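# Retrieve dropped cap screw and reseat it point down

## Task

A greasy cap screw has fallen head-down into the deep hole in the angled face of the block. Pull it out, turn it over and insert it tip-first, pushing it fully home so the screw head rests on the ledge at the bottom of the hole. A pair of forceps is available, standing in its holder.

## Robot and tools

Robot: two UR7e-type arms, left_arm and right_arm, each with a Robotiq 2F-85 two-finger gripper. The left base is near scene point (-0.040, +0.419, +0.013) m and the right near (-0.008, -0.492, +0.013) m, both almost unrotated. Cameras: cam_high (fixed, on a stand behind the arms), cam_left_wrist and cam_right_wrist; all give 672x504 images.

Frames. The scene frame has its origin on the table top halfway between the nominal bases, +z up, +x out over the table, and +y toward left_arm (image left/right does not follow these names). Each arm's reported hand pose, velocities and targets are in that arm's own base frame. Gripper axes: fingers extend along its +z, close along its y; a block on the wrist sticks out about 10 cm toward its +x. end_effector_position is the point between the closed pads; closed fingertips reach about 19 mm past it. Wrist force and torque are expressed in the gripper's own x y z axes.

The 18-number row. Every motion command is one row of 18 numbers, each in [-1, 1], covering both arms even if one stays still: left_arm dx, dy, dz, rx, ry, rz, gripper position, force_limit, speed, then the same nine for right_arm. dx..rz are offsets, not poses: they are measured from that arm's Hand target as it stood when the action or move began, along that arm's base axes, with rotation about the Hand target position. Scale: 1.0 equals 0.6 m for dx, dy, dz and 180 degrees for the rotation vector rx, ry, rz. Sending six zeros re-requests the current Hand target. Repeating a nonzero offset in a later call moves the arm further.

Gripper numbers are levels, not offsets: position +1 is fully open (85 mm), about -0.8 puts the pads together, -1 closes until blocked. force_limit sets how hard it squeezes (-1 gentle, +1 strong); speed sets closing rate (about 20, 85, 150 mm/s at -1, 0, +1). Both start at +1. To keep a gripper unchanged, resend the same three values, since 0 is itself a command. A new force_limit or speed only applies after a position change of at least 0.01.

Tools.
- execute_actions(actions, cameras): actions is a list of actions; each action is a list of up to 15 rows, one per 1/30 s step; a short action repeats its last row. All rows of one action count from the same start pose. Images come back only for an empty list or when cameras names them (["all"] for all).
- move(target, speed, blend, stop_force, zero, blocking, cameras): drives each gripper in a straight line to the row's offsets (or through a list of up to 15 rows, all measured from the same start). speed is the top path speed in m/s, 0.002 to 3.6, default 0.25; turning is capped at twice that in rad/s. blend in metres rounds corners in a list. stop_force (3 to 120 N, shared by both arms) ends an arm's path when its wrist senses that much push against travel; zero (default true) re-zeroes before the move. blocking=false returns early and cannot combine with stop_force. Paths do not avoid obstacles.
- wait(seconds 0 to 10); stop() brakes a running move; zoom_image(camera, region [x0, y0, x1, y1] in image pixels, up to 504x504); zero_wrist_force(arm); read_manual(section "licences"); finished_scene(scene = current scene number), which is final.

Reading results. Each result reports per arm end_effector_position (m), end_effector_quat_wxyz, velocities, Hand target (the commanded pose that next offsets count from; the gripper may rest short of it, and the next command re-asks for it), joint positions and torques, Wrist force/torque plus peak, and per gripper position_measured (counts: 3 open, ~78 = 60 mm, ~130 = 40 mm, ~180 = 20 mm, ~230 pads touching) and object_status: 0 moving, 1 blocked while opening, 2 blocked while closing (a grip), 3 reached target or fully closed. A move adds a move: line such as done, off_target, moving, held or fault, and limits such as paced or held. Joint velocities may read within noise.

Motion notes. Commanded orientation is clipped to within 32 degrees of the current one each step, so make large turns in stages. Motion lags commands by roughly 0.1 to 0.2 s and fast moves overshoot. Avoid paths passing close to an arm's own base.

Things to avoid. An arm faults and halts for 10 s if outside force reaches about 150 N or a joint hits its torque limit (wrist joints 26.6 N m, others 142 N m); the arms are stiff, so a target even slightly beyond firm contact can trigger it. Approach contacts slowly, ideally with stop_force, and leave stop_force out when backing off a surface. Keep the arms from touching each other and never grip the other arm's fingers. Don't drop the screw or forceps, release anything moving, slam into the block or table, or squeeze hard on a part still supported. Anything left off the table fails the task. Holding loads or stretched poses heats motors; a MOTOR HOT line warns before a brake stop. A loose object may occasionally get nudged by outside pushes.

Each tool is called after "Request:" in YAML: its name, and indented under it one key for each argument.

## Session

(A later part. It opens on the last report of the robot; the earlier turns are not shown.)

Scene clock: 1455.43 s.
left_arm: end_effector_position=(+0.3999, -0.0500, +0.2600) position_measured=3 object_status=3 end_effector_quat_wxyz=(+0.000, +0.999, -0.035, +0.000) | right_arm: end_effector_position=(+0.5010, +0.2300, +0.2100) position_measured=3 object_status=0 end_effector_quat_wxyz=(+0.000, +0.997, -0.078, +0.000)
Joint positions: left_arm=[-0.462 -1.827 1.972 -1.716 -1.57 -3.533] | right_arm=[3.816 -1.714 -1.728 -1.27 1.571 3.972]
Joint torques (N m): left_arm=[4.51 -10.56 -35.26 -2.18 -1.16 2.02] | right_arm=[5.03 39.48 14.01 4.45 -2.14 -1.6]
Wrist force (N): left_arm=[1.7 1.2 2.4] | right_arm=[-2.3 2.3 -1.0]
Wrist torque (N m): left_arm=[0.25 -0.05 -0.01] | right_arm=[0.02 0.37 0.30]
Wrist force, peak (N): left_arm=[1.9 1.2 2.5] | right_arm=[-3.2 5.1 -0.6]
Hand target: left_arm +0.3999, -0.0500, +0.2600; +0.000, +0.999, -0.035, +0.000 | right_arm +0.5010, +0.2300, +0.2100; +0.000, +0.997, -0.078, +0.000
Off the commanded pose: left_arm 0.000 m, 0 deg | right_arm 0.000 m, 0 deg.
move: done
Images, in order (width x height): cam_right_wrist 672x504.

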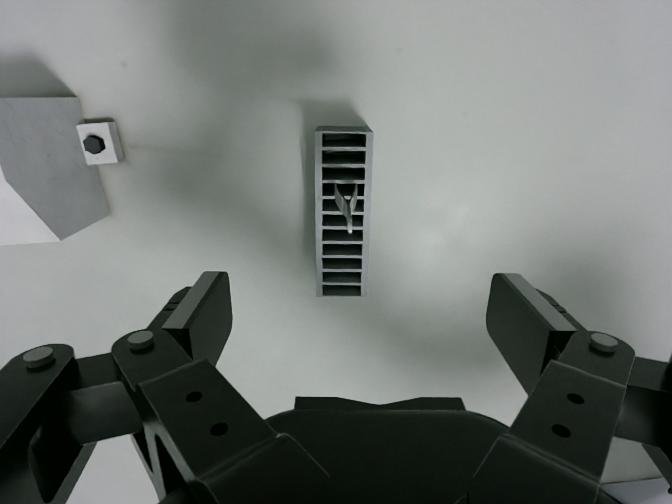

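Request:
move:
  target:
    - [0,0,0,0,0,0,1,1,1,0.0075,0.0005,-0.2233,0,0,0,1,-1,1]
    - [0,0,0,0,0,0,1,1,1,0.0075,0.0005,-0.2233,0,0,0,-0.57,-1,-0.6]
  speed: 0.1
  cameras: ["cam_right_wrist"]

Request:
zoom_image:
  camera: "cam_right_wrist"
  region: [290, 220, 430, 420]

Scene clock: 1481.07 s.
left_arm: end_effector_position=(+0.3999, -0.0500, +0.2600) position_measured=3 object_status=3 end_effector_quat_wxyz=(+0.000, +0.999, -0.035, +0.000) | right_arm: end_effector_position=(+0.5063, +0.2309, +0.0765) position_measured=200 object_status=0 end_effector_quat_wxyz=(-0.001, +0.997, -0.078, +0.001)
Joint positions: left_arm=[-0.462 -1.827 1.972 -1.716 -1.57 -3.533] | right_arm=[3.812 -1.871 -1.914 -0.923 1.571 3.967]
Joint torques (N m): left_arm=[4.57 -10.94 -34.39 -2.16 -1.04 1.88] | right_arm=[-1.15 -36.34 -30.32 -8.46 -0.32 0.68]
Wrist force (N): left_arm=[1.8 1.3 2.3] | right_arm=[-4.1 2.3 -123.9]
Wrist torque (N m): left_arm=[0.26 -0.05 -0.01] | right_arm=[-0.15 0.06 0.41]
Wrist force, peak (N): left_arm=[2.1 1.2 2.5] | right_arm=[-4.0 2.3 -124.2]
Hand target: left_arm +0.3999, -0.0500, +0.2600; +0.000, +0.999, -0.035, +0.000 | right_arm +0.5055, +0.2303, +0.0761; +0.000, +0.997, -0.078, +0.000
Off the commanded pose: left_arm 0.000 m, 0 deg | right_arm 0.001 m, 0 deg.
move: done
Images, in order (width x height): cam_right_wrist 672x504.

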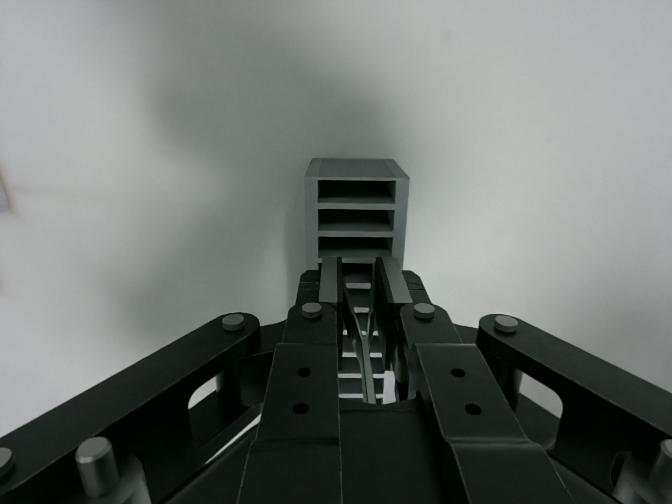

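Scaled by 2.520 from the camera's 672x504 image, which has a finer 960x720 frame.

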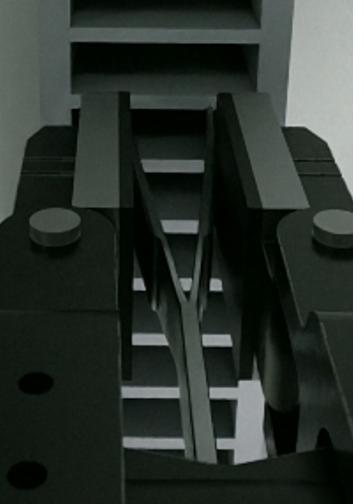

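Request:
move:
  target: [0,0,0,0,0,0,1,1,1,0,0,0.0175,0,0,0,-0.57,-1,-0.6]
  speed: 0.1
  cameras: ["cam_right_wrist"]

Request:
zoom_image:
  camera: "cam_right_wrist"
  region: [290, 220, 430, 420]

Scene clock: 1493.77 s.
left_arm: end_effector_position=(+0.3999, -0.0500, +0.2600) position_measured=3 object_status=3 end_effector_quat_wxyz=(+0.000, +0.999, -0.035, +0.000) | right_arm: end_effector_position=(+0.5055, +0.2303, +0.0867) position_measured=200 object_status=3 end_effector_quat_wxyz=(+0.000, +0.997, -0.078, +0.000)
Joint positions: left_arm=[-0.462 -1.827 1.972 -1.716 -1.57 -3.533] | right_arm=[3.812 -1.856 -1.902 -0.955 1.571 3.967]
Joint torques (N m): left_arm=[4.74 -10.46 -35.34 -2.11 -1.17 1.97] | right_arm=[9.41 25.79 16.22 4.71 -0.03 0.61]
Wrist force (N): left_arm=[1.6 1.2 2.3] | right_arm=[-2.3 2.5 -0.7]
Wrist torque (N m): left_arm=[0.25 -0.02 -0.01] | right_arm=[0.04 0.39 0.42]
Wrist force, peak (N): left_arm=[1.9 1.3 2.5] | right_arm=[-3.9 2.1 -124.4]
Hand target: left_arm +0.3999, -0.0500, +0.2600; +0.000, +0.999, -0.035, +0.000 | right_arm +0.5055, +0.2303, +0.0866; +0.000, +0.997, -0.078, +0.000
Off the commanded pose: left_arm 0.000 m, 0 deg | right_arm 0.000 m, 0 deg.
move: done
Images, in order (width x height): cam_right_wrist 672x504.

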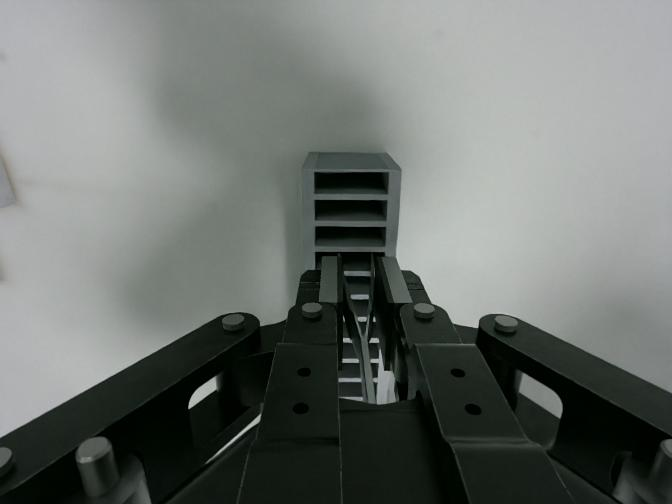

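Scaled by 2.520 from the camera's 672x504 image, which has a finer 960x720 frame.

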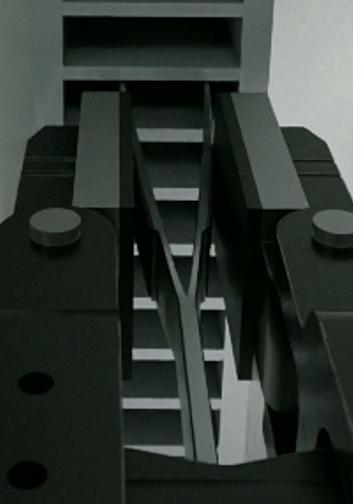

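Request:
move:
  target:
    - [0,0,0,0,0,0,1,1,1,0,0,0,0,0,0,-0.61,-1,-0.6]
    - [0,0,0,0,0,0,1,1,1,0,0,0.25,0,0,0,-0.61,-1,-0.6]
  speed: [0.05,0.12]
  cameras: ["cam_right_wrist"]

Request:
zoom_image:
  camera: "cam_right_wrist"
  region: [300, 200, 420, 420]

Scene clock: 1526.00 s.
left_arm: end_effector_position=(+0.3999, -0.0500, +0.2600) position_measured=3 object_status=3 end_effector_quat_wxyz=(+0.000, +0.999, -0.035, +0.000) | right_arm: end_effector_position=(+0.5055, +0.2303, +0.2365) position_measured=206 object_status=3 end_effector_quat_wxyz=(+0.000, +0.997, -0.078, +0.000)
Joint positions: left_arm=[-0.462 -1.827 1.972 -1.716 -1.57 -3.533] | right_arm=[3.812 -1.707 -1.666 -1.339 1.571 3.967]
Joint torques (N m): left_arm=[5.03 -10.88 -34.92 -2.21 -1.01 1.96] | right_arm=[-6.12 16.54 29.48 1.67 -1.4 -1.45]
Wrist force (N): left_arm=[2.0 1.4 2.4] | right_arm=[-2.4 2.5 -0.8]
Wrist torque (N m): left_arm=[0.27 -0.09 -0.02] | right_arm=[0.04 0.39 0.42]
Wrist force, peak (N): left_arm=[2.0 1.4 2.4] | right_arm=[-2.6 2.4 -2.7]
Hand target: left_arm +0.3999, -0.0500, +0.2600; +0.000, +0.999, -0.035, +0.000 | right_arm +0.5055, +0.2303, +0.2366; +0.000, +0.997, -0.078, +0.000
Off the commanded pose: left_arm 0.000 m, 0 deg | right_arm 0.000 m, 0 deg.
move: done
Images, in order (width x height): cam_right_wrist 672x504.

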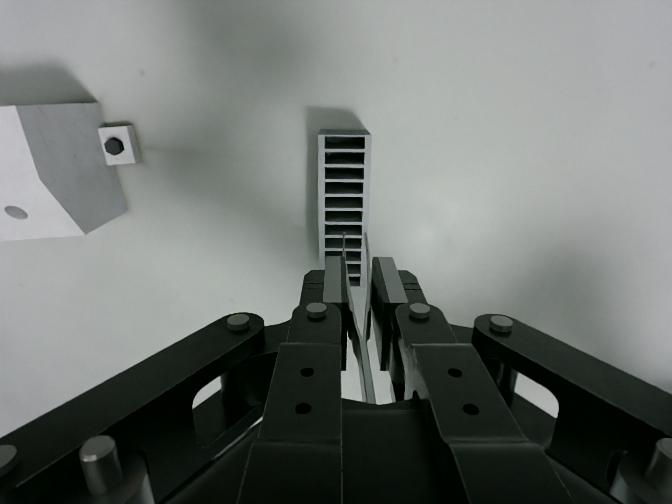

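Scaled by 2.291 from the camera's 672x504 image, which has a finer 960x720 frame.

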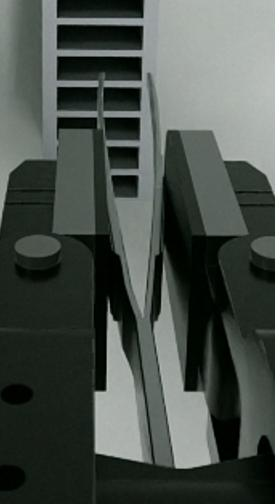

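Request:
move:
  target:
    - [0,0,0,0,0,0,1,1,1,-0.1045,0.408,-0.0882,-0.0257,-0.2096,0.0214,-0.61,-1,-0.6]
    - [0,0,0,0,0,0,1,1,1,-0.0738,0.4053,-0.1275,-0.0257,-0.2096,0.0214,-0.61,-1,-0.6]
  speed: [0.2,0.06]
  blend: [0.01,0]
  cameras: ["cam_right_wrist"]

Request:
zoom_image:
  camera: "cam_right_wrist"
  region: [310, 180, 400, 270]

Scene clock: 1565.43 s.
left_arm: end_effector_position=(+0.3999, -0.0500, +0.2600) position_measured=3 object_status=3 end_effector_quat_wxyz=(+0.000, +0.999, -0.035, +0.000) | right_arm: end_effector_position=(+0.4612, +0.4733, +0.1599) position_measured=206 object_status=3 end_effector_quat_wxyz=(+0.015, +0.945, -0.040, +0.325)
Joint positions: left_arm=[-0.462 -1.827 1.972 -1.716 -1.57 -3.533] | right_arm=[4.389 -1.897 -1.842 -0.794 0.929 4.415]
Joint torques (N m): left_arm=[4.88 -10.52 -35.27 -2.01 -1.07 1.93] | right_arm=[11.19 40.07 26.79 2.97 -2.22 1.22]
Wrist force (N): left_arm=[1.7 1.2 2.2] | right_arm=[-1.4 1.0 0.0]
Wrist torque (N m): left_arm=[0.24 -0.04 -0.01] | right_arm=[-0.06 0.13 0.01]
Wrist force, peak (N): left_arm=[2.0 1.4 2.5] | right_arm=[-0.7 4.4 -1.2]
Hand target: left_arm +0.3999, -0.0500, +0.2600; +0.000, +0.999, -0.035, +0.000 | right_arm +0.4612, +0.4735, +0.1601; +0.015, +0.945, -0.040, +0.325
Off the commanded pose: left_arm 0.000 m, 0 deg | right_arm 0.000 m, 0 deg.
move: done
Images, in order (width x height): cam_right_wrist 672x504.

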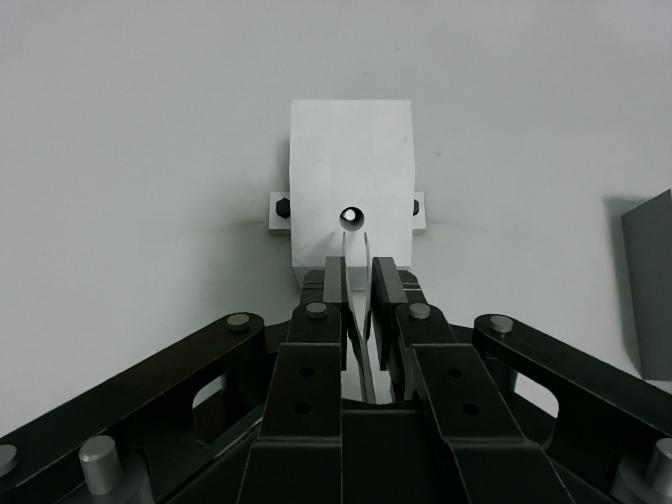

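Scaled by 5.600 from the camera's 672x504 image, which has a finer 960x720 frame.

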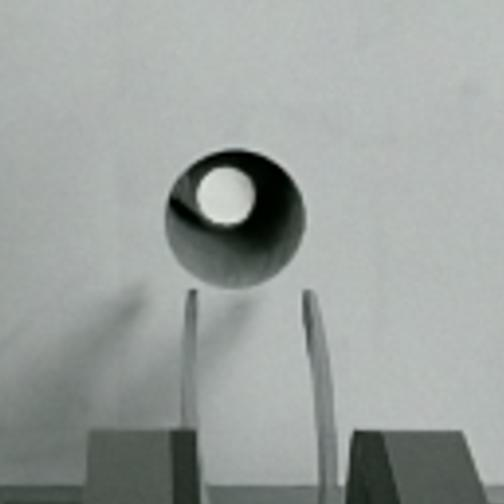

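Request:
move:
  target: [0,0,0,0,0,0,1,1,1,0.0137,0.0008,-0.0148,0,0,0,-0.61,-1,-0.6]
  speed: 0.03
  stop_force: 4
  cameras: ["cam_right_wrist"]

Request:
zoom_image:
  camera: "cam_right_wrist"
  region: [310, 180, 400, 270]

Scene clock: 1591.10 s.
left_arm: end_effector_position=(+0.3999, -0.0500, +0.2600) position_measured=3 object_status=3 end_effector_quat_wxyz=(+0.000, +0.999, -0.035, +0.000) | right_arm: end_effector_position=(+0.4694, +0.4740, +0.1512) position_measured=206 object_status=3 end_effector_quat_wxyz=(+0.015, +0.945, -0.040, +0.325)
Joint positions: left_arm=[-0.462 -1.827 1.972 -1.716 -1.57 -3.533] | right_arm=[4.376 -1.92 -1.838 -0.763 0.931 4.398]
Joint torques (N m): left_arm=[4.67 -10.74 -34.6 -2.16 -1.15 1.99] | right_arm=[10.92 44.98 11.67 1.58 -3.41 1.58]
Wrist force (N): left_arm=[1.9 1.2 2.3] | right_arm=[-1.4 1.1 -0.3]
Wrist torque (N m): left_arm=[0.25 -0.08 -0.01] | right_arm=[-0.04 0.12 0.08]
Wrist force, peak (N): left_arm=[2.2 1.2 2.4] | right_arm=[-1.9 1.3 -0.3]
Hand target: left_arm +0.3999, -0.0500, +0.2600; +0.000, +0.999, -0.035, +0.000 | right_arm +0.4694, +0.4739, +0.1512; +0.015, +0.945, -0.040, +0.325
Off the commanded pose: left_arm 0.000 m, 0 deg | right_arm 0.000 m, 0 deg.
move: done
Images, in order (width x height): cam_right_wrist 672x504.

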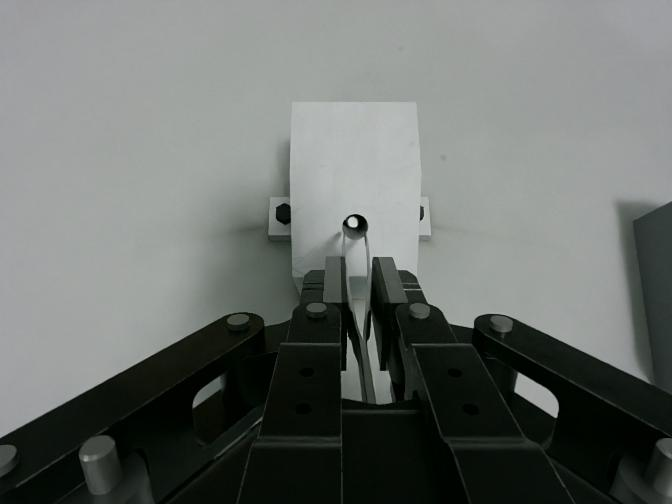

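Scaled by 5.600 from the camera's 672x504 image, which has a finer 960x720 frame.

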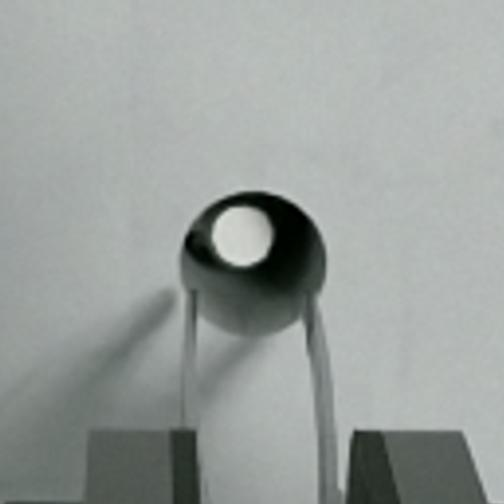

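Request:
move:
  target: [0,0,0,0,0,0,1,1,1,0.0072,-0.0009,-0.0092,0,0,0,-0.61,-1,-0.6]
  speed: 0.015
  stop_force: 3
  cameras: ["cam_right_wrist"]

Request:
zoom_image:
  camera: "cam_right_wrist"
  region: [320, 195, 390, 265]

Scene clock: 1606.40 s.
left_arm: end_effector_position=(+0.3999, -0.0500, +0.2600) position_measured=3 object_status=3 end_effector_quat_wxyz=(+0.000, +0.999, -0.035, +0.000) | right_arm: end_effector_position=(+0.4737, +0.4734, +0.1457) position_measured=206 object_status=3 end_effector_quat_wxyz=(+0.015, +0.945, -0.040, +0.325)
Joint positions: left_arm=[-0.462 -1.827 1.972 -1.716 -1.57 -3.533] | right_arm=[4.368 -1.933 -1.839 -0.745 0.933 4.389]
Joint torques (N m): left_arm=[3.59 -10.91 -34.98 -2.09 -1.27 1.84] | right_arm=[10.75 45.29 13.81 1.52 -2.05 1.61]
Wrist force (N): left_arm=[1.9 1.1 2.4] | right_arm=[-1.6 1.2 -0.2]
Wrist torque (N m): left_arm=[0.23 -0.08 -0.02] | right_arm=[-0.03 0.16 0.12]
Wrist force, peak (N): left_arm=[1.9 1.2 2.5] | right_arm=[-1.9 1.2 -0.3]
Hand target: left_arm +0.3999, -0.0500, +0.2600; +0.000, +0.999, -0.035, +0.000 | right_arm +0.4737, +0.4734, +0.1457; +0.015, +0.945, -0.040, +0.325
Off the commanded pose: left_arm 0.000 m, 0 deg | right_arm 0.000 m, 0 deg.
move: done
Images, in order (width x height): cam_right_wrist 672x504.

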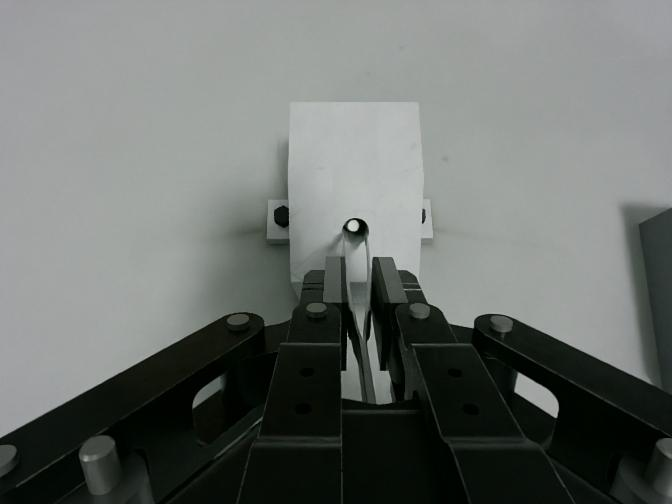

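Scaled by 7.200 from the camera's 672x504 image, which has a finer 960x720 frame.

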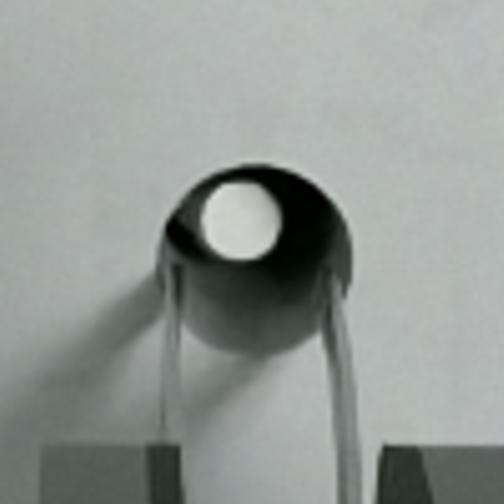

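Request:
move:
  target: [0,0,0,0,0,0,1,1,1,0.0020,0.0004,-0.0026,0,0,0,-0.62,-1,-0.6]
  speed: 0.01
  cameras: ["cam_right_wrist"]

Request:
zoom_image:
  camera: "cam_right_wrist"
  region: [320, 195, 390, 265]

Scene clock: 1632.73 s.
left_arm: end_effector_position=(+0.3999, -0.0500, +0.2600) position_measured=3 object_status=3 end_effector_quat_wxyz=(+0.000, +0.999, -0.035, +0.000) | right_arm: end_effector_position=(+0.4750, +0.4737, +0.1441) position_measured=207 object_status=3 end_effector_quat_wxyz=(+0.015, +0.945, -0.040, +0.325)
Joint positions: left_arm=[-0.462 -1.827 1.972 -1.716 -1.57 -3.533] | right_arm=[4.367 -1.937 -1.838 -0.74 0.933 4.387]
Joint torques (N m): left_arm=[4.38 -11.6 -34.38 -2.13 -1.21 1.9] | right_arm=[-10.59 29.25 27.03 4 0.82 -1.27]
Wrist force (N): left_arm=[1.9 1.2 2.1] | right_arm=[-1.6 1.2 -0.3]
Wrist torque (N m): left_arm=[0.24 -0.08 -0.01] | right_arm=[-0.04 0.17 0.12]
Wrist force, peak (N): left_arm=[2.0 1.2 2.4] | right_arm=[-1.7 1.4 -0.3]
Hand target: left_arm +0.3999, -0.0500, +0.2600; +0.000, +0.999, -0.035, +0.000 | right_arm +0.4749, +0.4736, +0.1441; +0.015, +0.945, -0.040, +0.325
Off the commanded pose: left_arm 0.000 m, 0 deg | right_arm 0.000 m, 0 deg.
move: done
Images, in order (width x height): cam_right_wrist 672x504.

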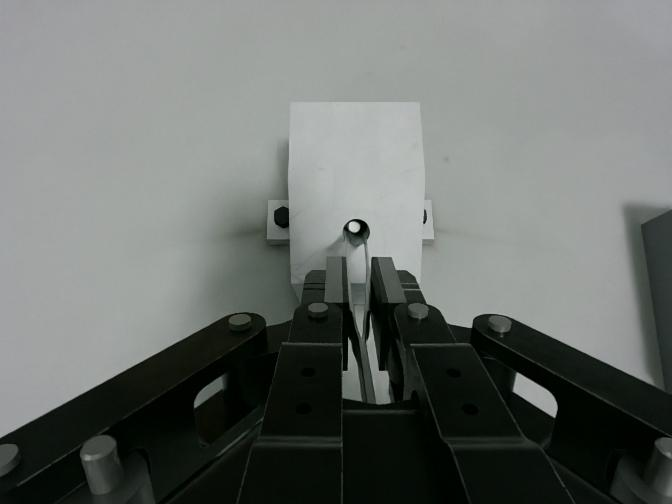

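Scaled by 7.200 from the camera's 672x504 image, which has a finer 960x720 frame.

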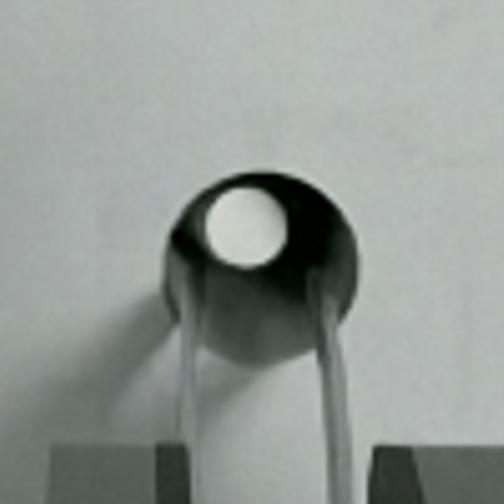

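Request:
move:
  target: [0,0,0,0,0,0,1,1,1,0.0148,-0.001,-0.019,0,0,0,-0.62,-1,-0.6]
  speed: 0.012
  stop_force: 3
  cameras: ["cam_right_wrist"]

Request:
zoom_image:
  camera: "cam_right_wrist"
  region: [320, 195, 390, 265]

Scene clock: 1651.43 s.
left_arm: end_effector_position=(+0.3999, -0.0500, +0.2600) position_measured=3 object_status=3 end_effector_quat_wxyz=(+0.000, +0.999, -0.035, +0.000) | right_arm: end_effector_position=(+0.4838, +0.4731, +0.1327) position_measured=207 object_status=3 end_effector_quat_wxyz=(+0.015, +0.945, -0.040, +0.325)
Joint positions: left_arm=[-0.462 -1.827 1.972 -1.716 -1.57 -3.533] | right_arm=[4.352 -1.965 -1.836 -0.703 0.936 4.369]
Joint torques (N m): left_arm=[4.44 -12.19 -35.08 -2.04 -1.12 1.88] | right_arm=[11.13 45.96 20.29 1.51 -1.78 1.25]
Wrist force (N): left_arm=[1.6 1.1 2.3] | right_arm=[-1.3 1.4 -0.3]
Wrist torque (N m): left_arm=[0.23 -0.02 -0.01] | right_arm=[0.00 0.12 0.11]
Wrist force, peak (N): left_arm=[1.9 1.4 2.4] | right_arm=[-1.6 1.5 -0.2]
Hand target: left_arm +0.3999, -0.0500, +0.2600; +0.000, +0.999, -0.035, +0.000 | right_arm +0.4838, +0.4730, +0.1327; +0.015, +0.945, -0.040, +0.325
Off the commanded pose: left_arm 0.000 m, 0 deg | right_arm 0.000 m, 0 deg.
move: done
Images, in order (width x height): cam_right_wrist 672x504.

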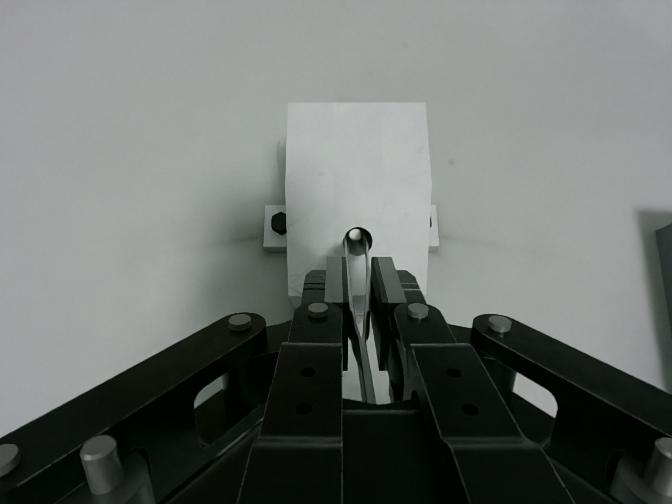

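Scaled by 7.200 from the camera's 672x504 image, which has a finer 960x720 frame.

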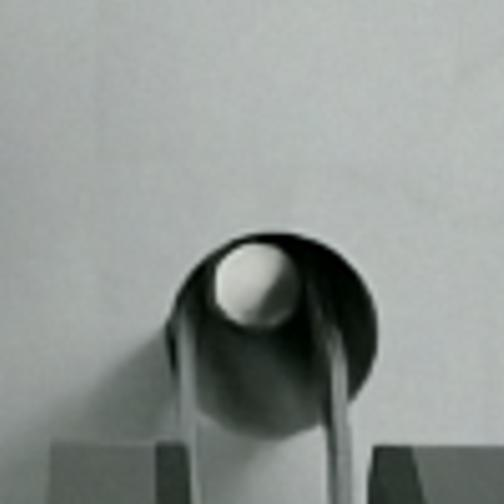

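Request:
move:
  target: [0,0,0,0,0,0,1,1,1,0,0,0,0,0,0,-1,-1,-1]
  speed: 0.012
  cameras: ["cam_right_wrist"]

Request:
zoom_image:
  camera: "cam_right_wrist"
  region: [320, 195, 390, 265]

Scene clock: 1661.30 s.
left_arm: end_effector_position=(+0.3999, -0.0500, +0.2600) position_measured=3 object_status=3 end_effector_quat_wxyz=(+0.000, +0.999, -0.035, +0.000) | right_arm: end_effector_position=(+0.4838, +0.4730, +0.1327) position_measured=215 object_status=2 end_effector_quat_wxyz=(+0.015, +0.945, -0.040, +0.325)
Joint positions: left_arm=[-0.462 -1.827 1.972 -1.716 -1.57 -3.533] | right_arm=[4.352 -1.965 -1.836 -0.703 0.936 4.369]
Joint torques (N m): left_arm=[4.61 -11.83 -34.55 -2.05 -1.06 2.04] | right_arm=[11.24 46.27 11.86 1.67 -3.49 1.33]
Wrist force (N): left_arm=[1.9 1.1 2.2] | right_arm=[-1.4 1.0 -0.2]
Wrist torque (N m): left_arm=[0.23 -0.08 -0.01] | right_arm=[-0.06 0.13 0.11]
Wrist force, peak (N): left_arm=[2.0 1.2 2.5] | right_arm=[-1.6 1.5 -0.2]
Hand target: left_arm +0.3999, -0.0500, +0.2600; +0.000, +0.999, -0.035, +0.000 | right_arm +0.4838, +0.4730, +0.1327; +0.015, +0.945, -0.040, +0.325
Off the commanded pose: left_arm 0.000 m, 0 deg | right_arm 0.000 m, 0 deg.
move: done
Images, in order (width x height): cam_right_wrist 672x504.

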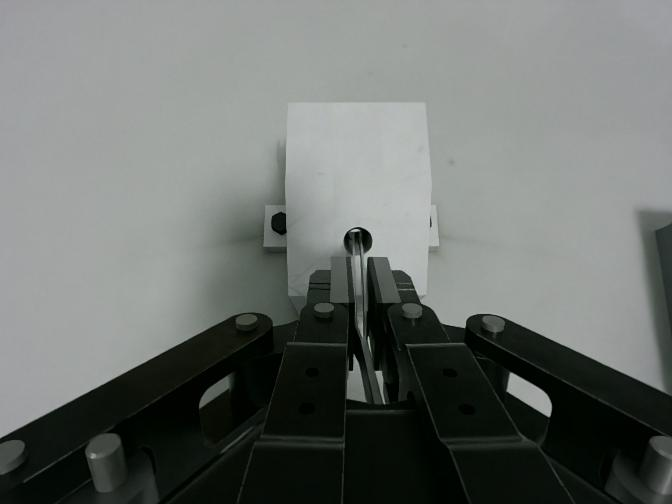

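Scaled by 7.200 from the camera's 672x504 image, which has a finer 960x720 frame.

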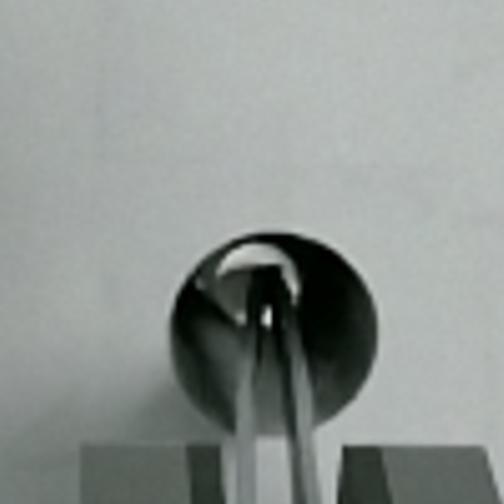

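Request:
move:
  target: [0,0,0,0,0,0,1,1,1,-0.001,0.0001,0.0013,0,0,0,-0.62,-1,-0.8]
  speed: 0.01
  cameras: ["cam_right_wrist"]

Request:
zoom_image:
  camera: "cam_right_wrist"
  region: [320, 195, 390, 265]

Scene clock: 1706.80 s.
left_arm: end_effector_position=(+0.3999, -0.0500, +0.2600) position_measured=3 object_status=3 end_effector_quat_wxyz=(+0.000, +0.999, -0.035, +0.000) | right_arm: end_effector_position=(+0.4832, +0.4731, +0.1335) position_measured=207 object_status=3 end_effector_quat_wxyz=(+0.015, +0.945, -0.040, +0.325)
Joint positions: left_arm=[-0.462 -1.827 1.972 -1.716 -1.57 -3.533] | right_arm=[4.353 -1.963 -1.836 -0.706 0.936 4.37]
Joint torques (N m): left_arm=[4.21 -12.38 -34.71 -2.12 -1.11 1.97] | right_arm=[9.73 42.44 10.88 2.08 -3.49 1.25]
Wrist force (N): left_arm=[1.9 1.1 2.3] | right_arm=[-1.4 1.3 -0.3]
Wrist torque (N m): left_arm=[0.23 -0.08 -0.01] | right_arm=[-0.02 0.14 -0.01]
Wrist force, peak (N): left_arm=[2.1 1.3 2.4] | right_arm=[-1.7 1.3 -0.2]
Hand target: left_arm +0.3999, -0.0500, +0.2600; +0.000, +0.999, -0.035, +0.000 | right_arm +0.4832, +0.4731, +0.1335; +0.015, +0.945, -0.040, +0.325
Off the commanded pose: left_arm 0.000 m, 0 deg | right_arm 0.000 m, 0 deg.
move: done
Images, in order (width x height): cam_right_wrist 672x504.

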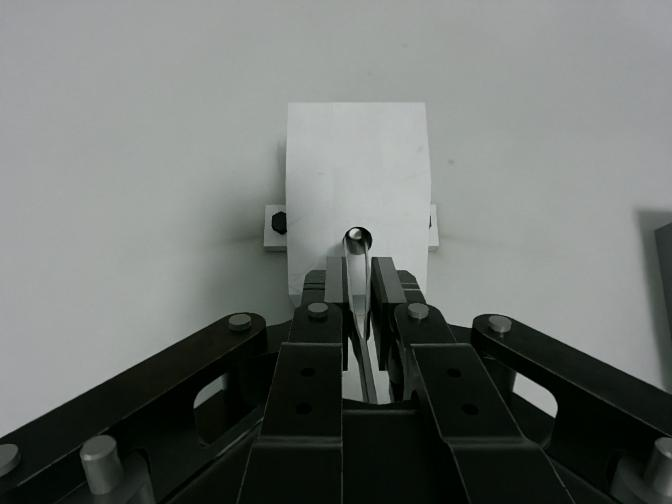

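Scaled by 7.200 from the camera's 672x504 image, which has a finer 960x720 frame.

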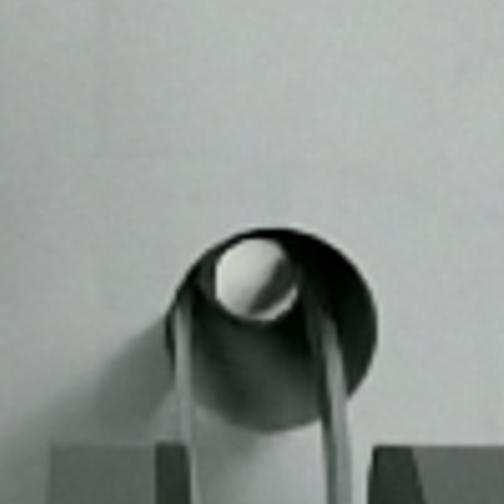

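Request:
move:
  target: [0,0,0,0,0,0,1,1,1,-0.003,0.0005,0.0026,0,0,0,-0.61,-1,-0.8]
  speed: 0.01
  cameras: ["cam_right_wrist"]

Request:
zoom_image:
  camera: "cam_right_wrist"
  region: [330, 205, 380, 255]

Scene clock: 1723.70 s.
left_arm: end_effector_position=(+0.3999, -0.0500, +0.2600) position_measured=3 object_status=3 end_effector_quat_wxyz=(+0.000, +0.999, -0.035, +0.000) | right_arm: end_effector_position=(+0.4814, +0.4734, +0.1351) position_measured=205 object_status=3 end_effector_quat_wxyz=(+0.015, +0.945, -0.040, +0.325)
Joint positions: left_arm=[-0.462 -1.827 1.972 -1.716 -1.57 -3.533] | right_arm=[4.356 -1.959 -1.837 -0.712 0.935 4.374]
Joint torques (N m): left_arm=[4.75 -11.99 -35.47 -2.16 -1.07 1.98] | right_arm=[6.55 39.11 11.88 2.99 -3.33 0.69]
Wrist force (N): left_arm=[1.8 1.2 2.2] | right_arm=[-1.1 1.6 -0.1]
Wrist torque (N m): left_arm=[0.25 -0.06 -0.02] | right_arm=[-0.04 0.12 -0.01]
Wrist force, peak (N): left_arm=[2.0 1.5 2.3] | right_arm=[-1.5 1.7 -0.1]
Hand target: left_arm +0.3999, -0.0500, +0.2600; +0.000, +0.999, -0.035, +0.000 | right_arm +0.4814, +0.4734, +0.1350; +0.015, +0.945, -0.040, +0.325
Off the commanded pose: left_arm 0.000 m, 0 deg | right_arm 0.000 m, 0 deg.
move: done
Images, in order (width x height): cam_right_wrist 672x504.

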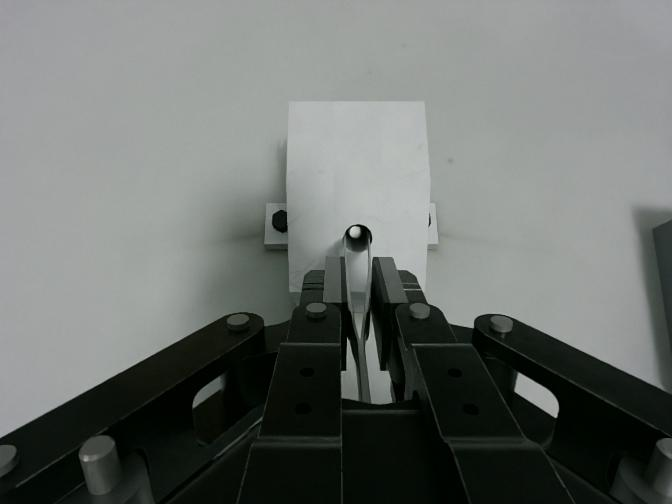

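Scaled by 10.080 from the camera's 672x504 image, which has a finer 960x720 frame.

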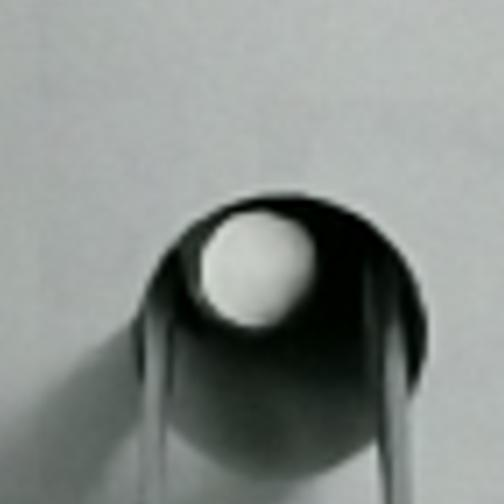

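Request:
move:
  target:
    - [0,0,0,0,0,0,1,1,1,-0.0012,0.0015,-0.001,0,0,0,-0.61,-1,-0.8]
    - [0,0,0,0,0,0,1,1,1,0.0085,0.0007,-0.0135,0,0,0,-0.61,-1,-0.8]
  speed: 0.01
  stop_force: 3
  cameras: ["cam_right_wrist"]

Request:
zoom_image:
  camera: "cam_right_wrist"
  region: [330, 205, 380, 255]

Scene clock: 1749.33 s.
left_arm: end_effector_position=(+0.3999, -0.0500, +0.2600) position_measured=3 object_status=3 end_effector_quat_wxyz=(+0.000, +0.999, -0.035, +0.000) | right_arm: end_effector_position=(+0.4865, +0.4738, +0.1270) position_measured=205 object_status=3 end_effector_quat_wxyz=(+0.015, +0.945, -0.040, +0.325)
Joint positions: left_arm=[-0.462 -1.827 1.972 -1.716 -1.57 -3.533] | right_arm=[4.348 -1.978 -1.835 -0.688 0.937 4.364]
Joint torques (N m): left_arm=[4.3 -12.38 -35.13 -2.12 -1.02 1.84] | right_arm=[11.46 46.89 21.3 1.72 -1.41 1.14]
Wrist force (N): left_arm=[1.7 1.1 2.3] | right_arm=[-1.0 1.9 0.1]
Wrist torque (N m): left_arm=[0.23 -0.05 -0.02] | right_arm=[-0.04 0.09 0.10]
Wrist force, peak (N): left_arm=[2.0 1.1 2.4] | right_arm=[-1.3 2.2 0.2]
Hand target: left_arm +0.3999, -0.0500, +0.2600; +0.000, +0.999, -0.035, +0.000 | right_arm +0.4865, +0.4738, +0.1269; +0.015, +0.945, -0.040, +0.325
Off the commanded pose: left_arm 0.000 m, 0 deg | right_arm 0.000 m, 0 deg.
move: done
Images, in order (width x height): cam_right_wrist 672x504.

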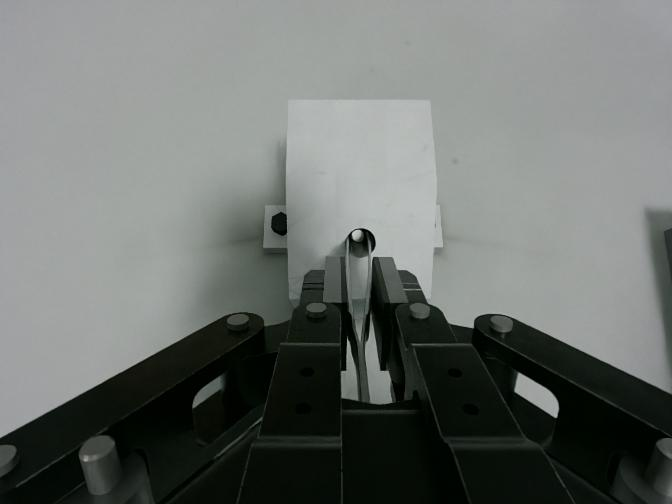

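Scaled by 10.080 from the camera's 672x504 image, which has a finer 960x720 frame.

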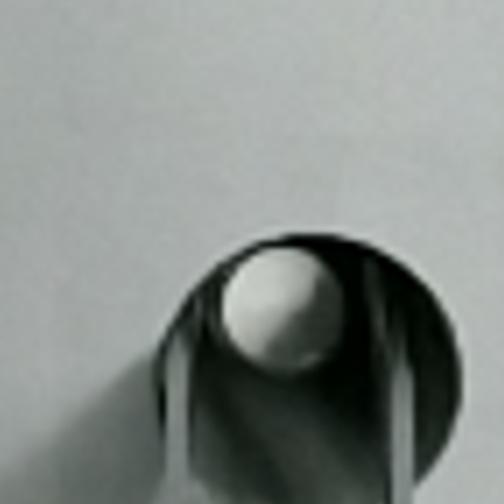

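Request:
move:
  target: [0,0,0,0,0,0,1,1,1,0,0,0,0,0,0,-1,-1,-1]
  speed: 0.012
  cameras: ["cam_right_wrist"]

Request:
zoom_image:
  camera: "cam_right_wrist"
  region: [330, 205, 380, 255]

Scene clock: 1763.97 s.
left_arm: end_effector_position=(+0.3999, -0.0500, +0.2600) position_measured=3 object_status=3 end_effector_quat_wxyz=(+0.000, +0.999, -0.035, +0.000) | right_arm: end_effector_position=(+0.4865, +0.4738, +0.1269) position_measured=216 object_status=2 end_effector_quat_wxyz=(+0.015, +0.945, -0.040, +0.325)
Joint positions: left_arm=[-0.462 -1.827 1.972 -1.716 -1.57 -3.533] | right_arm=[4.348 -1.978 -1.835 -0.688 0.937 4.364]
Joint torques (N m): left_arm=[4.19 -12.25 -33.97 -2.09 -1.09 1.85] | right_arm=[10.76 46.33 12.13 2.64 -3.35 1.08]
Wrist force (N): left_arm=[1.8 1.3 2.2] | right_arm=[-1.3 1.3 0.1]
Wrist torque (N m): left_arm=[0.25 -0.06 -0.01] | right_arm=[-0.02 0.12 0.10]
Wrist force, peak (N): left_arm=[2.0 1.3 2.5] | right_arm=[-1.5 2.1 -0.2]
Hand target: left_arm +0.3999, -0.0500, +0.2600; +0.000, +0.999, -0.035, +0.000 | right_arm +0.4865, +0.4738, +0.1269; +0.015, +0.945, -0.040, +0.325
Off the commanded pose: left_arm 0.000 m, 0 deg | right_arm 0.000 m, 0 deg.
move: done
Images, in order (width x height): cam_right_wrist 672x504.

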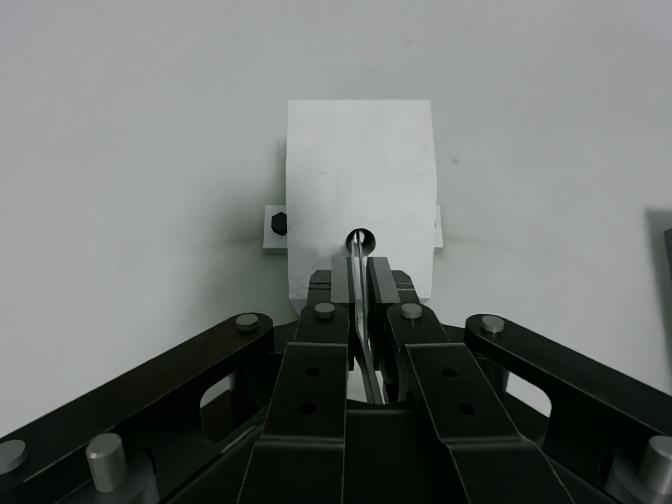

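Scaled by 10.080 from the camera's 672x504 image, which has a finer 960x720 frame.

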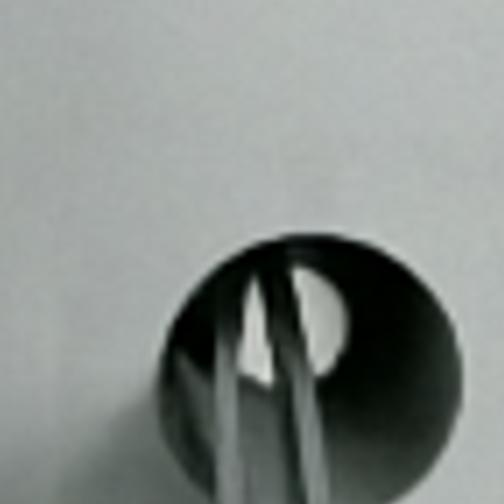

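Request:
move:
  target:
    - [0,0,0,0,0,0,1,1,1,-0.001,0.0001,0.0013,0,0,0,-0.61,-1,-0.8]
    - [0,0,0,0,0,0,1,1,1,-0.004,0.0003,0.0053,0,0,0,-0.61,-1,-0.8]
  speed: 0.01
  cameras: ["cam_right_wrist"]

Request:
zoom_image:
  camera: "cam_right_wrist"
  region: [330, 205, 380, 255]

Scene clock: 1810.50 s.
left_arm: end_effector_position=(+0.3999, -0.0500, +0.2600) position_measured=3 object_status=3 end_effector_quat_wxyz=(+0.000, +0.999, -0.035, +0.000) | right_arm: end_effector_position=(+0.4841, +0.4740, +0.1302) position_measured=206 object_status=3 end_effector_quat_wxyz=(+0.015, +0.945, -0.040, +0.325)
Joint positions: left_arm=[-0.462 -1.827 1.972 -1.716 -1.57 -3.533] | right_arm=[4.352 -1.97 -1.836 -0.698 0.936 4.369]
Joint torques (N m): left_arm=[4.34 -12.96 -34.98 -2.05 -1.16 1.94] | right_arm=[6.28 36.33 11.72 3.21 -3.42 0.74]
Wrist force (N): left_arm=[1.9 0.9 2.2] | right_arm=[-1.3 1.5 -0.5]
Wrist torque (N m): left_arm=[0.19 -0.08 -0.01] | right_arm=[-0.01 0.12 -0.01]
Wrist force, peak (N): left_arm=[1.8 1.2 2.5] | right_arm=[-1.4 1.7 -0.5]
Hand target: left_arm +0.3999, -0.0500, +0.2600; +0.000, +0.999, -0.035, +0.000 | right_arm +0.4841, +0.4740, +0.1301; +0.015, +0.945, -0.040, +0.325
Off the commanded pose: left_arm 0.000 m, 0 deg | right_arm 0.000 m, 0 deg.
move: done
Images, in order (width x height): cam_right_wrist 672x504.

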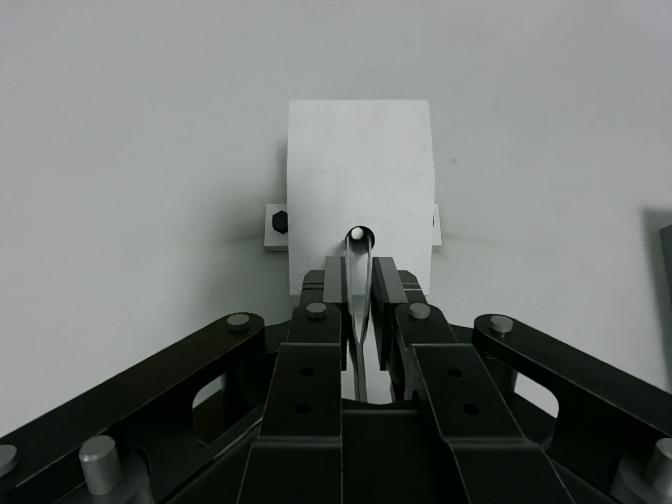

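Scaled by 10.080 from the camera's 672x504 image, which has a finer 960x720 frame.

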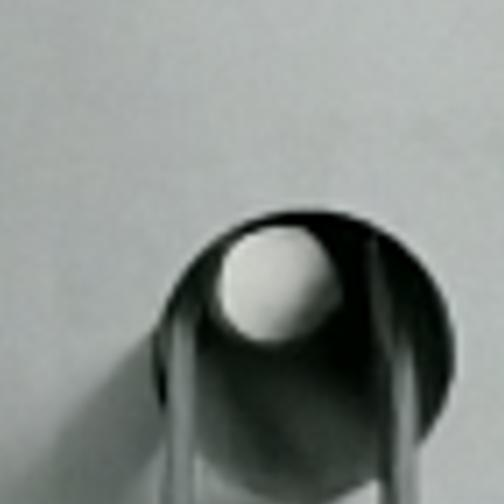

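Request:
move:
  target:
    - [0,0,0,0,0,0,1,1,1,-0.0047,0.0004,0.0006,0,0,0,-0.61,-1,-0.8]
    - [0,0,0,0,0,0,1,1,1,0.0061,-0.0005,-0.0132,0,0,0,-0.61,-1,-0.8]
  speed: 0.01
  stop_force: 3
  cameras: ["cam_right_wrist"]

Request:
zoom_image:
  camera: "cam_right_wrist"
  region: [330, 205, 380, 255]

Scene clock: 1840.17 s.
left_arm: end_effector_position=(+0.3999, -0.0500, +0.2600) position_measured=3 object_status=3 end_effector_quat_wxyz=(+0.000, +0.999, -0.035, +0.000) | right_arm: end_effector_position=(+0.4878, +0.4737, +0.1222) position_measured=206 object_status=3 end_effector_quat_wxyz=(+0.015, +0.945, -0.040, +0.325)
Joint positions: left_arm=[-0.462 -1.827 1.972 -1.716 -1.57 -3.533] | right_arm=[4.346 -1.987 -1.838 -0.676 0.937 4.361]
Joint torques (N m): left_arm=[4.36 -13.18 -34.81 -2.03 -1.06 1.85] | right_arm=[11.31 46.78 18.88 1.65 -1.26 1.15]
Wrist force (N): left_arm=[1.8 1.2 2.2] | right_arm=[-1.2 1.3 -0.5]
Wrist torque (N m): left_arm=[0.24 -0.07 -0.01] | right_arm=[-0.07 0.12 0.10]
Wrist force, peak (N): left_arm=[2.0 1.1 2.5] | right_arm=[-1.3 2.0 -0.8]
Hand target: left_arm +0.3999, -0.0500, +0.2600; +0.000, +0.999, -0.035, +0.000 | right_arm +0.4878, +0.4737, +0.1222; +0.015, +0.945, -0.040, +0.325
Off the commanded pose: left_arm 0.000 m, 0 deg | right_arm 0.000 m, 0 deg.
move: done
Images, in order (width x height): cam_right_wrist 672x504.

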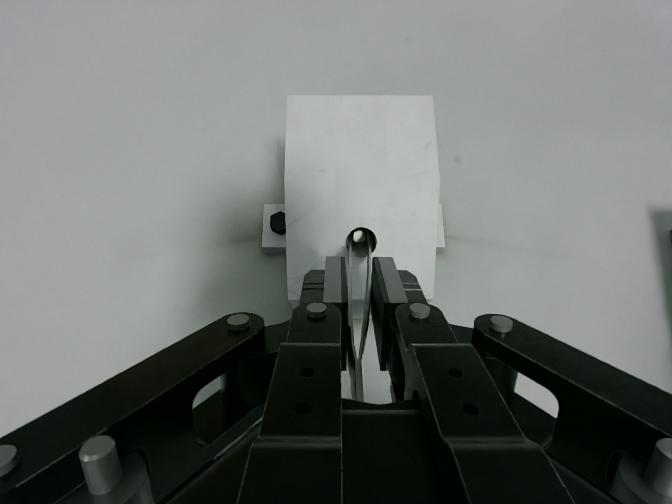

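Scaled by 10.080 from the camera's 672x504 image, which has a finer 960x720 frame.

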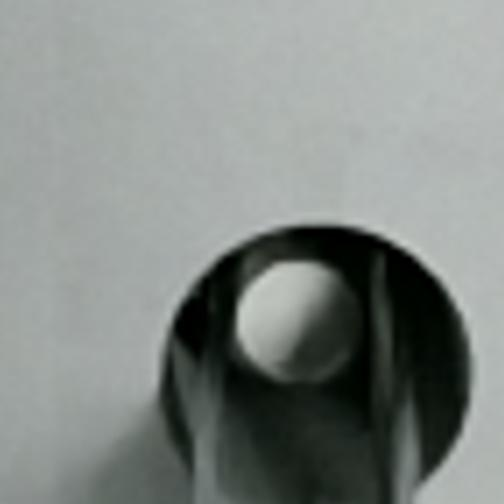

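Request:
move:
  target: [0,0,0,0,0,0,1,1,1,-0.001,0.0001,-0.0008,0,0,0,-0.61,-1,-0.8]
  speed: 0.01

Request:
move:
  target: [0,0,0,0,0,0,1,1,1,0,0,0,0,0,0,-1,-1,-1]
  speed: 0.012
  cameras: ["cam_right_wrist"]

Request:
zoom_image:
  camera: "cam_right_wrist"
  region: [330, 205, 380, 255]

Scene clock: 1865.90 s.
left_arm: end_effector_position=(+0.3999, -0.0500, +0.2600) position_measured=3 object_status=3 end_effector_quat_wxyz=(+0.000, +0.999, -0.035, +0.000) | right_arm: end_effector_position=(+0.4872, +0.4738, +0.1217) position_measured=206 object_status=3 end_effector_quat_wxyz=(+0.015, +0.945, -0.040, +0.325)
Joint positions: left_arm=[-0.462 -1.827 1.972 -1.716 -1.57 -3.533] | right_arm=[4.347 -1.987 -1.839 -0.675 0.937 4.363]
Joint torques (N m): left_arm=[3.98 -14.15 -34.45 -2.07 -0.99 1.91] | right_arm=[9.63 39.2 12.27 5.05 -3.39 1.26]
Wrist force (N): left_arm=[1.8 1.2 2.3] | right_arm=[-0.9 1.6 0.0]
Wrist torque (N m): left_arm=[0.24 -0.06 -0.01] | right_arm=[-0.04 0.10 -0.01]
Wrist force, peak (N): left_arm=[1.9 1.2 2.4] | right_arm=[-1.3 2.1 -0.5]
Hand target: left_arm +0.3999, -0.0500, +0.2600; +0.000, +0.999, -0.035, +0.000 | right_arm +0.4872, +0.4738, +0.1217; +0.015, +0.945, -0.040, +0.325
Off the commanded pose: left_arm 0.000 m, 0 deg | right_arm 0.000 m, 0 deg.
move: done

Scene clock: 1866.40 s.
left_arm: end_effector_position=(+0.3999, -0.0500, +0.2600) position_measured=3 object_status=3 end_effector_quat_wxyz=(+0.000, +0.999, -0.035, +0.000) | right_arm: end_effector_position=(+0.4872, +0.4738, +0.1217) position_measured=217 object_status=2 end_effector_quat_wxyz=(+0.015, +0.945, -0.040, +0.325)
Joint positions: left_arm=[-0.462 -1.827 1.972 -1.716 -1.57 -3.533] | right_arm=[4.347 -1.987 -1.839 -0.675 0.937 4.363]
Joint torques (N m): left_arm=[3.77 -14.17 -34.66 -2.27 -0.98 1.92] | right_arm=[6.12 32.96 16.36 4.5 -3.17 0]
Wrist force (N): left_arm=[1.9 1.3 2.1] | right_arm=[-1.6 2.0 -0.5]
Wrist torque (N m): left_arm=[0.27 -0.08 -0.01] | right_arm=[0.00 0.09 -0.01]
Wrist force, peak (N): left_arm=[1.8 1.4 2.2] | right_arm=[-1.6 2.0 -0.5]
Hand target: left_arm +0.3999, -0.0500, +0.2600; +0.000, +0.999, -0.035, +0.000 | right_arm +0.4872, +0.4738, +0.1217; +0.015, +0.945, -0.040, +0.325
Off the commanded pose: left_arm 0.000 m, 0 deg | right_arm 0.000 m, 0 deg.
move: done
Images, in order (width x height): cam_right_wrist 672x504.

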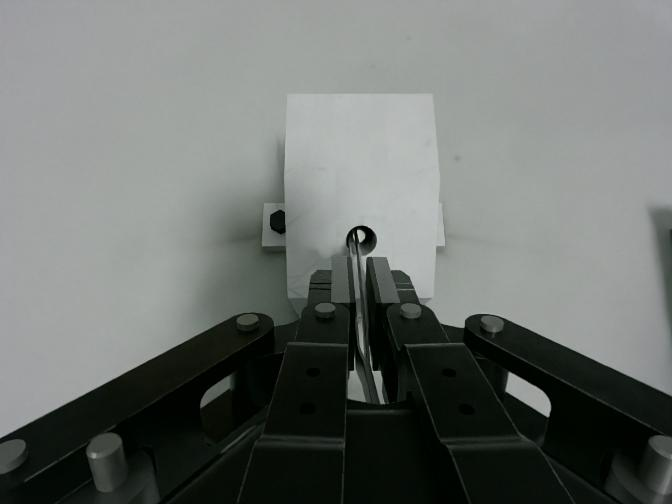

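Scaled by 10.080 from the camera's 672x504 image, which has a finer 960x720 frame.

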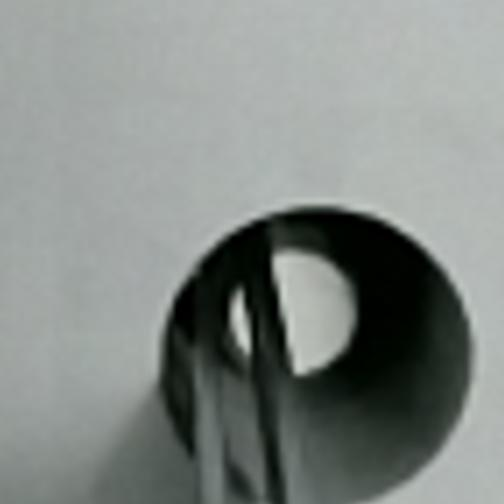

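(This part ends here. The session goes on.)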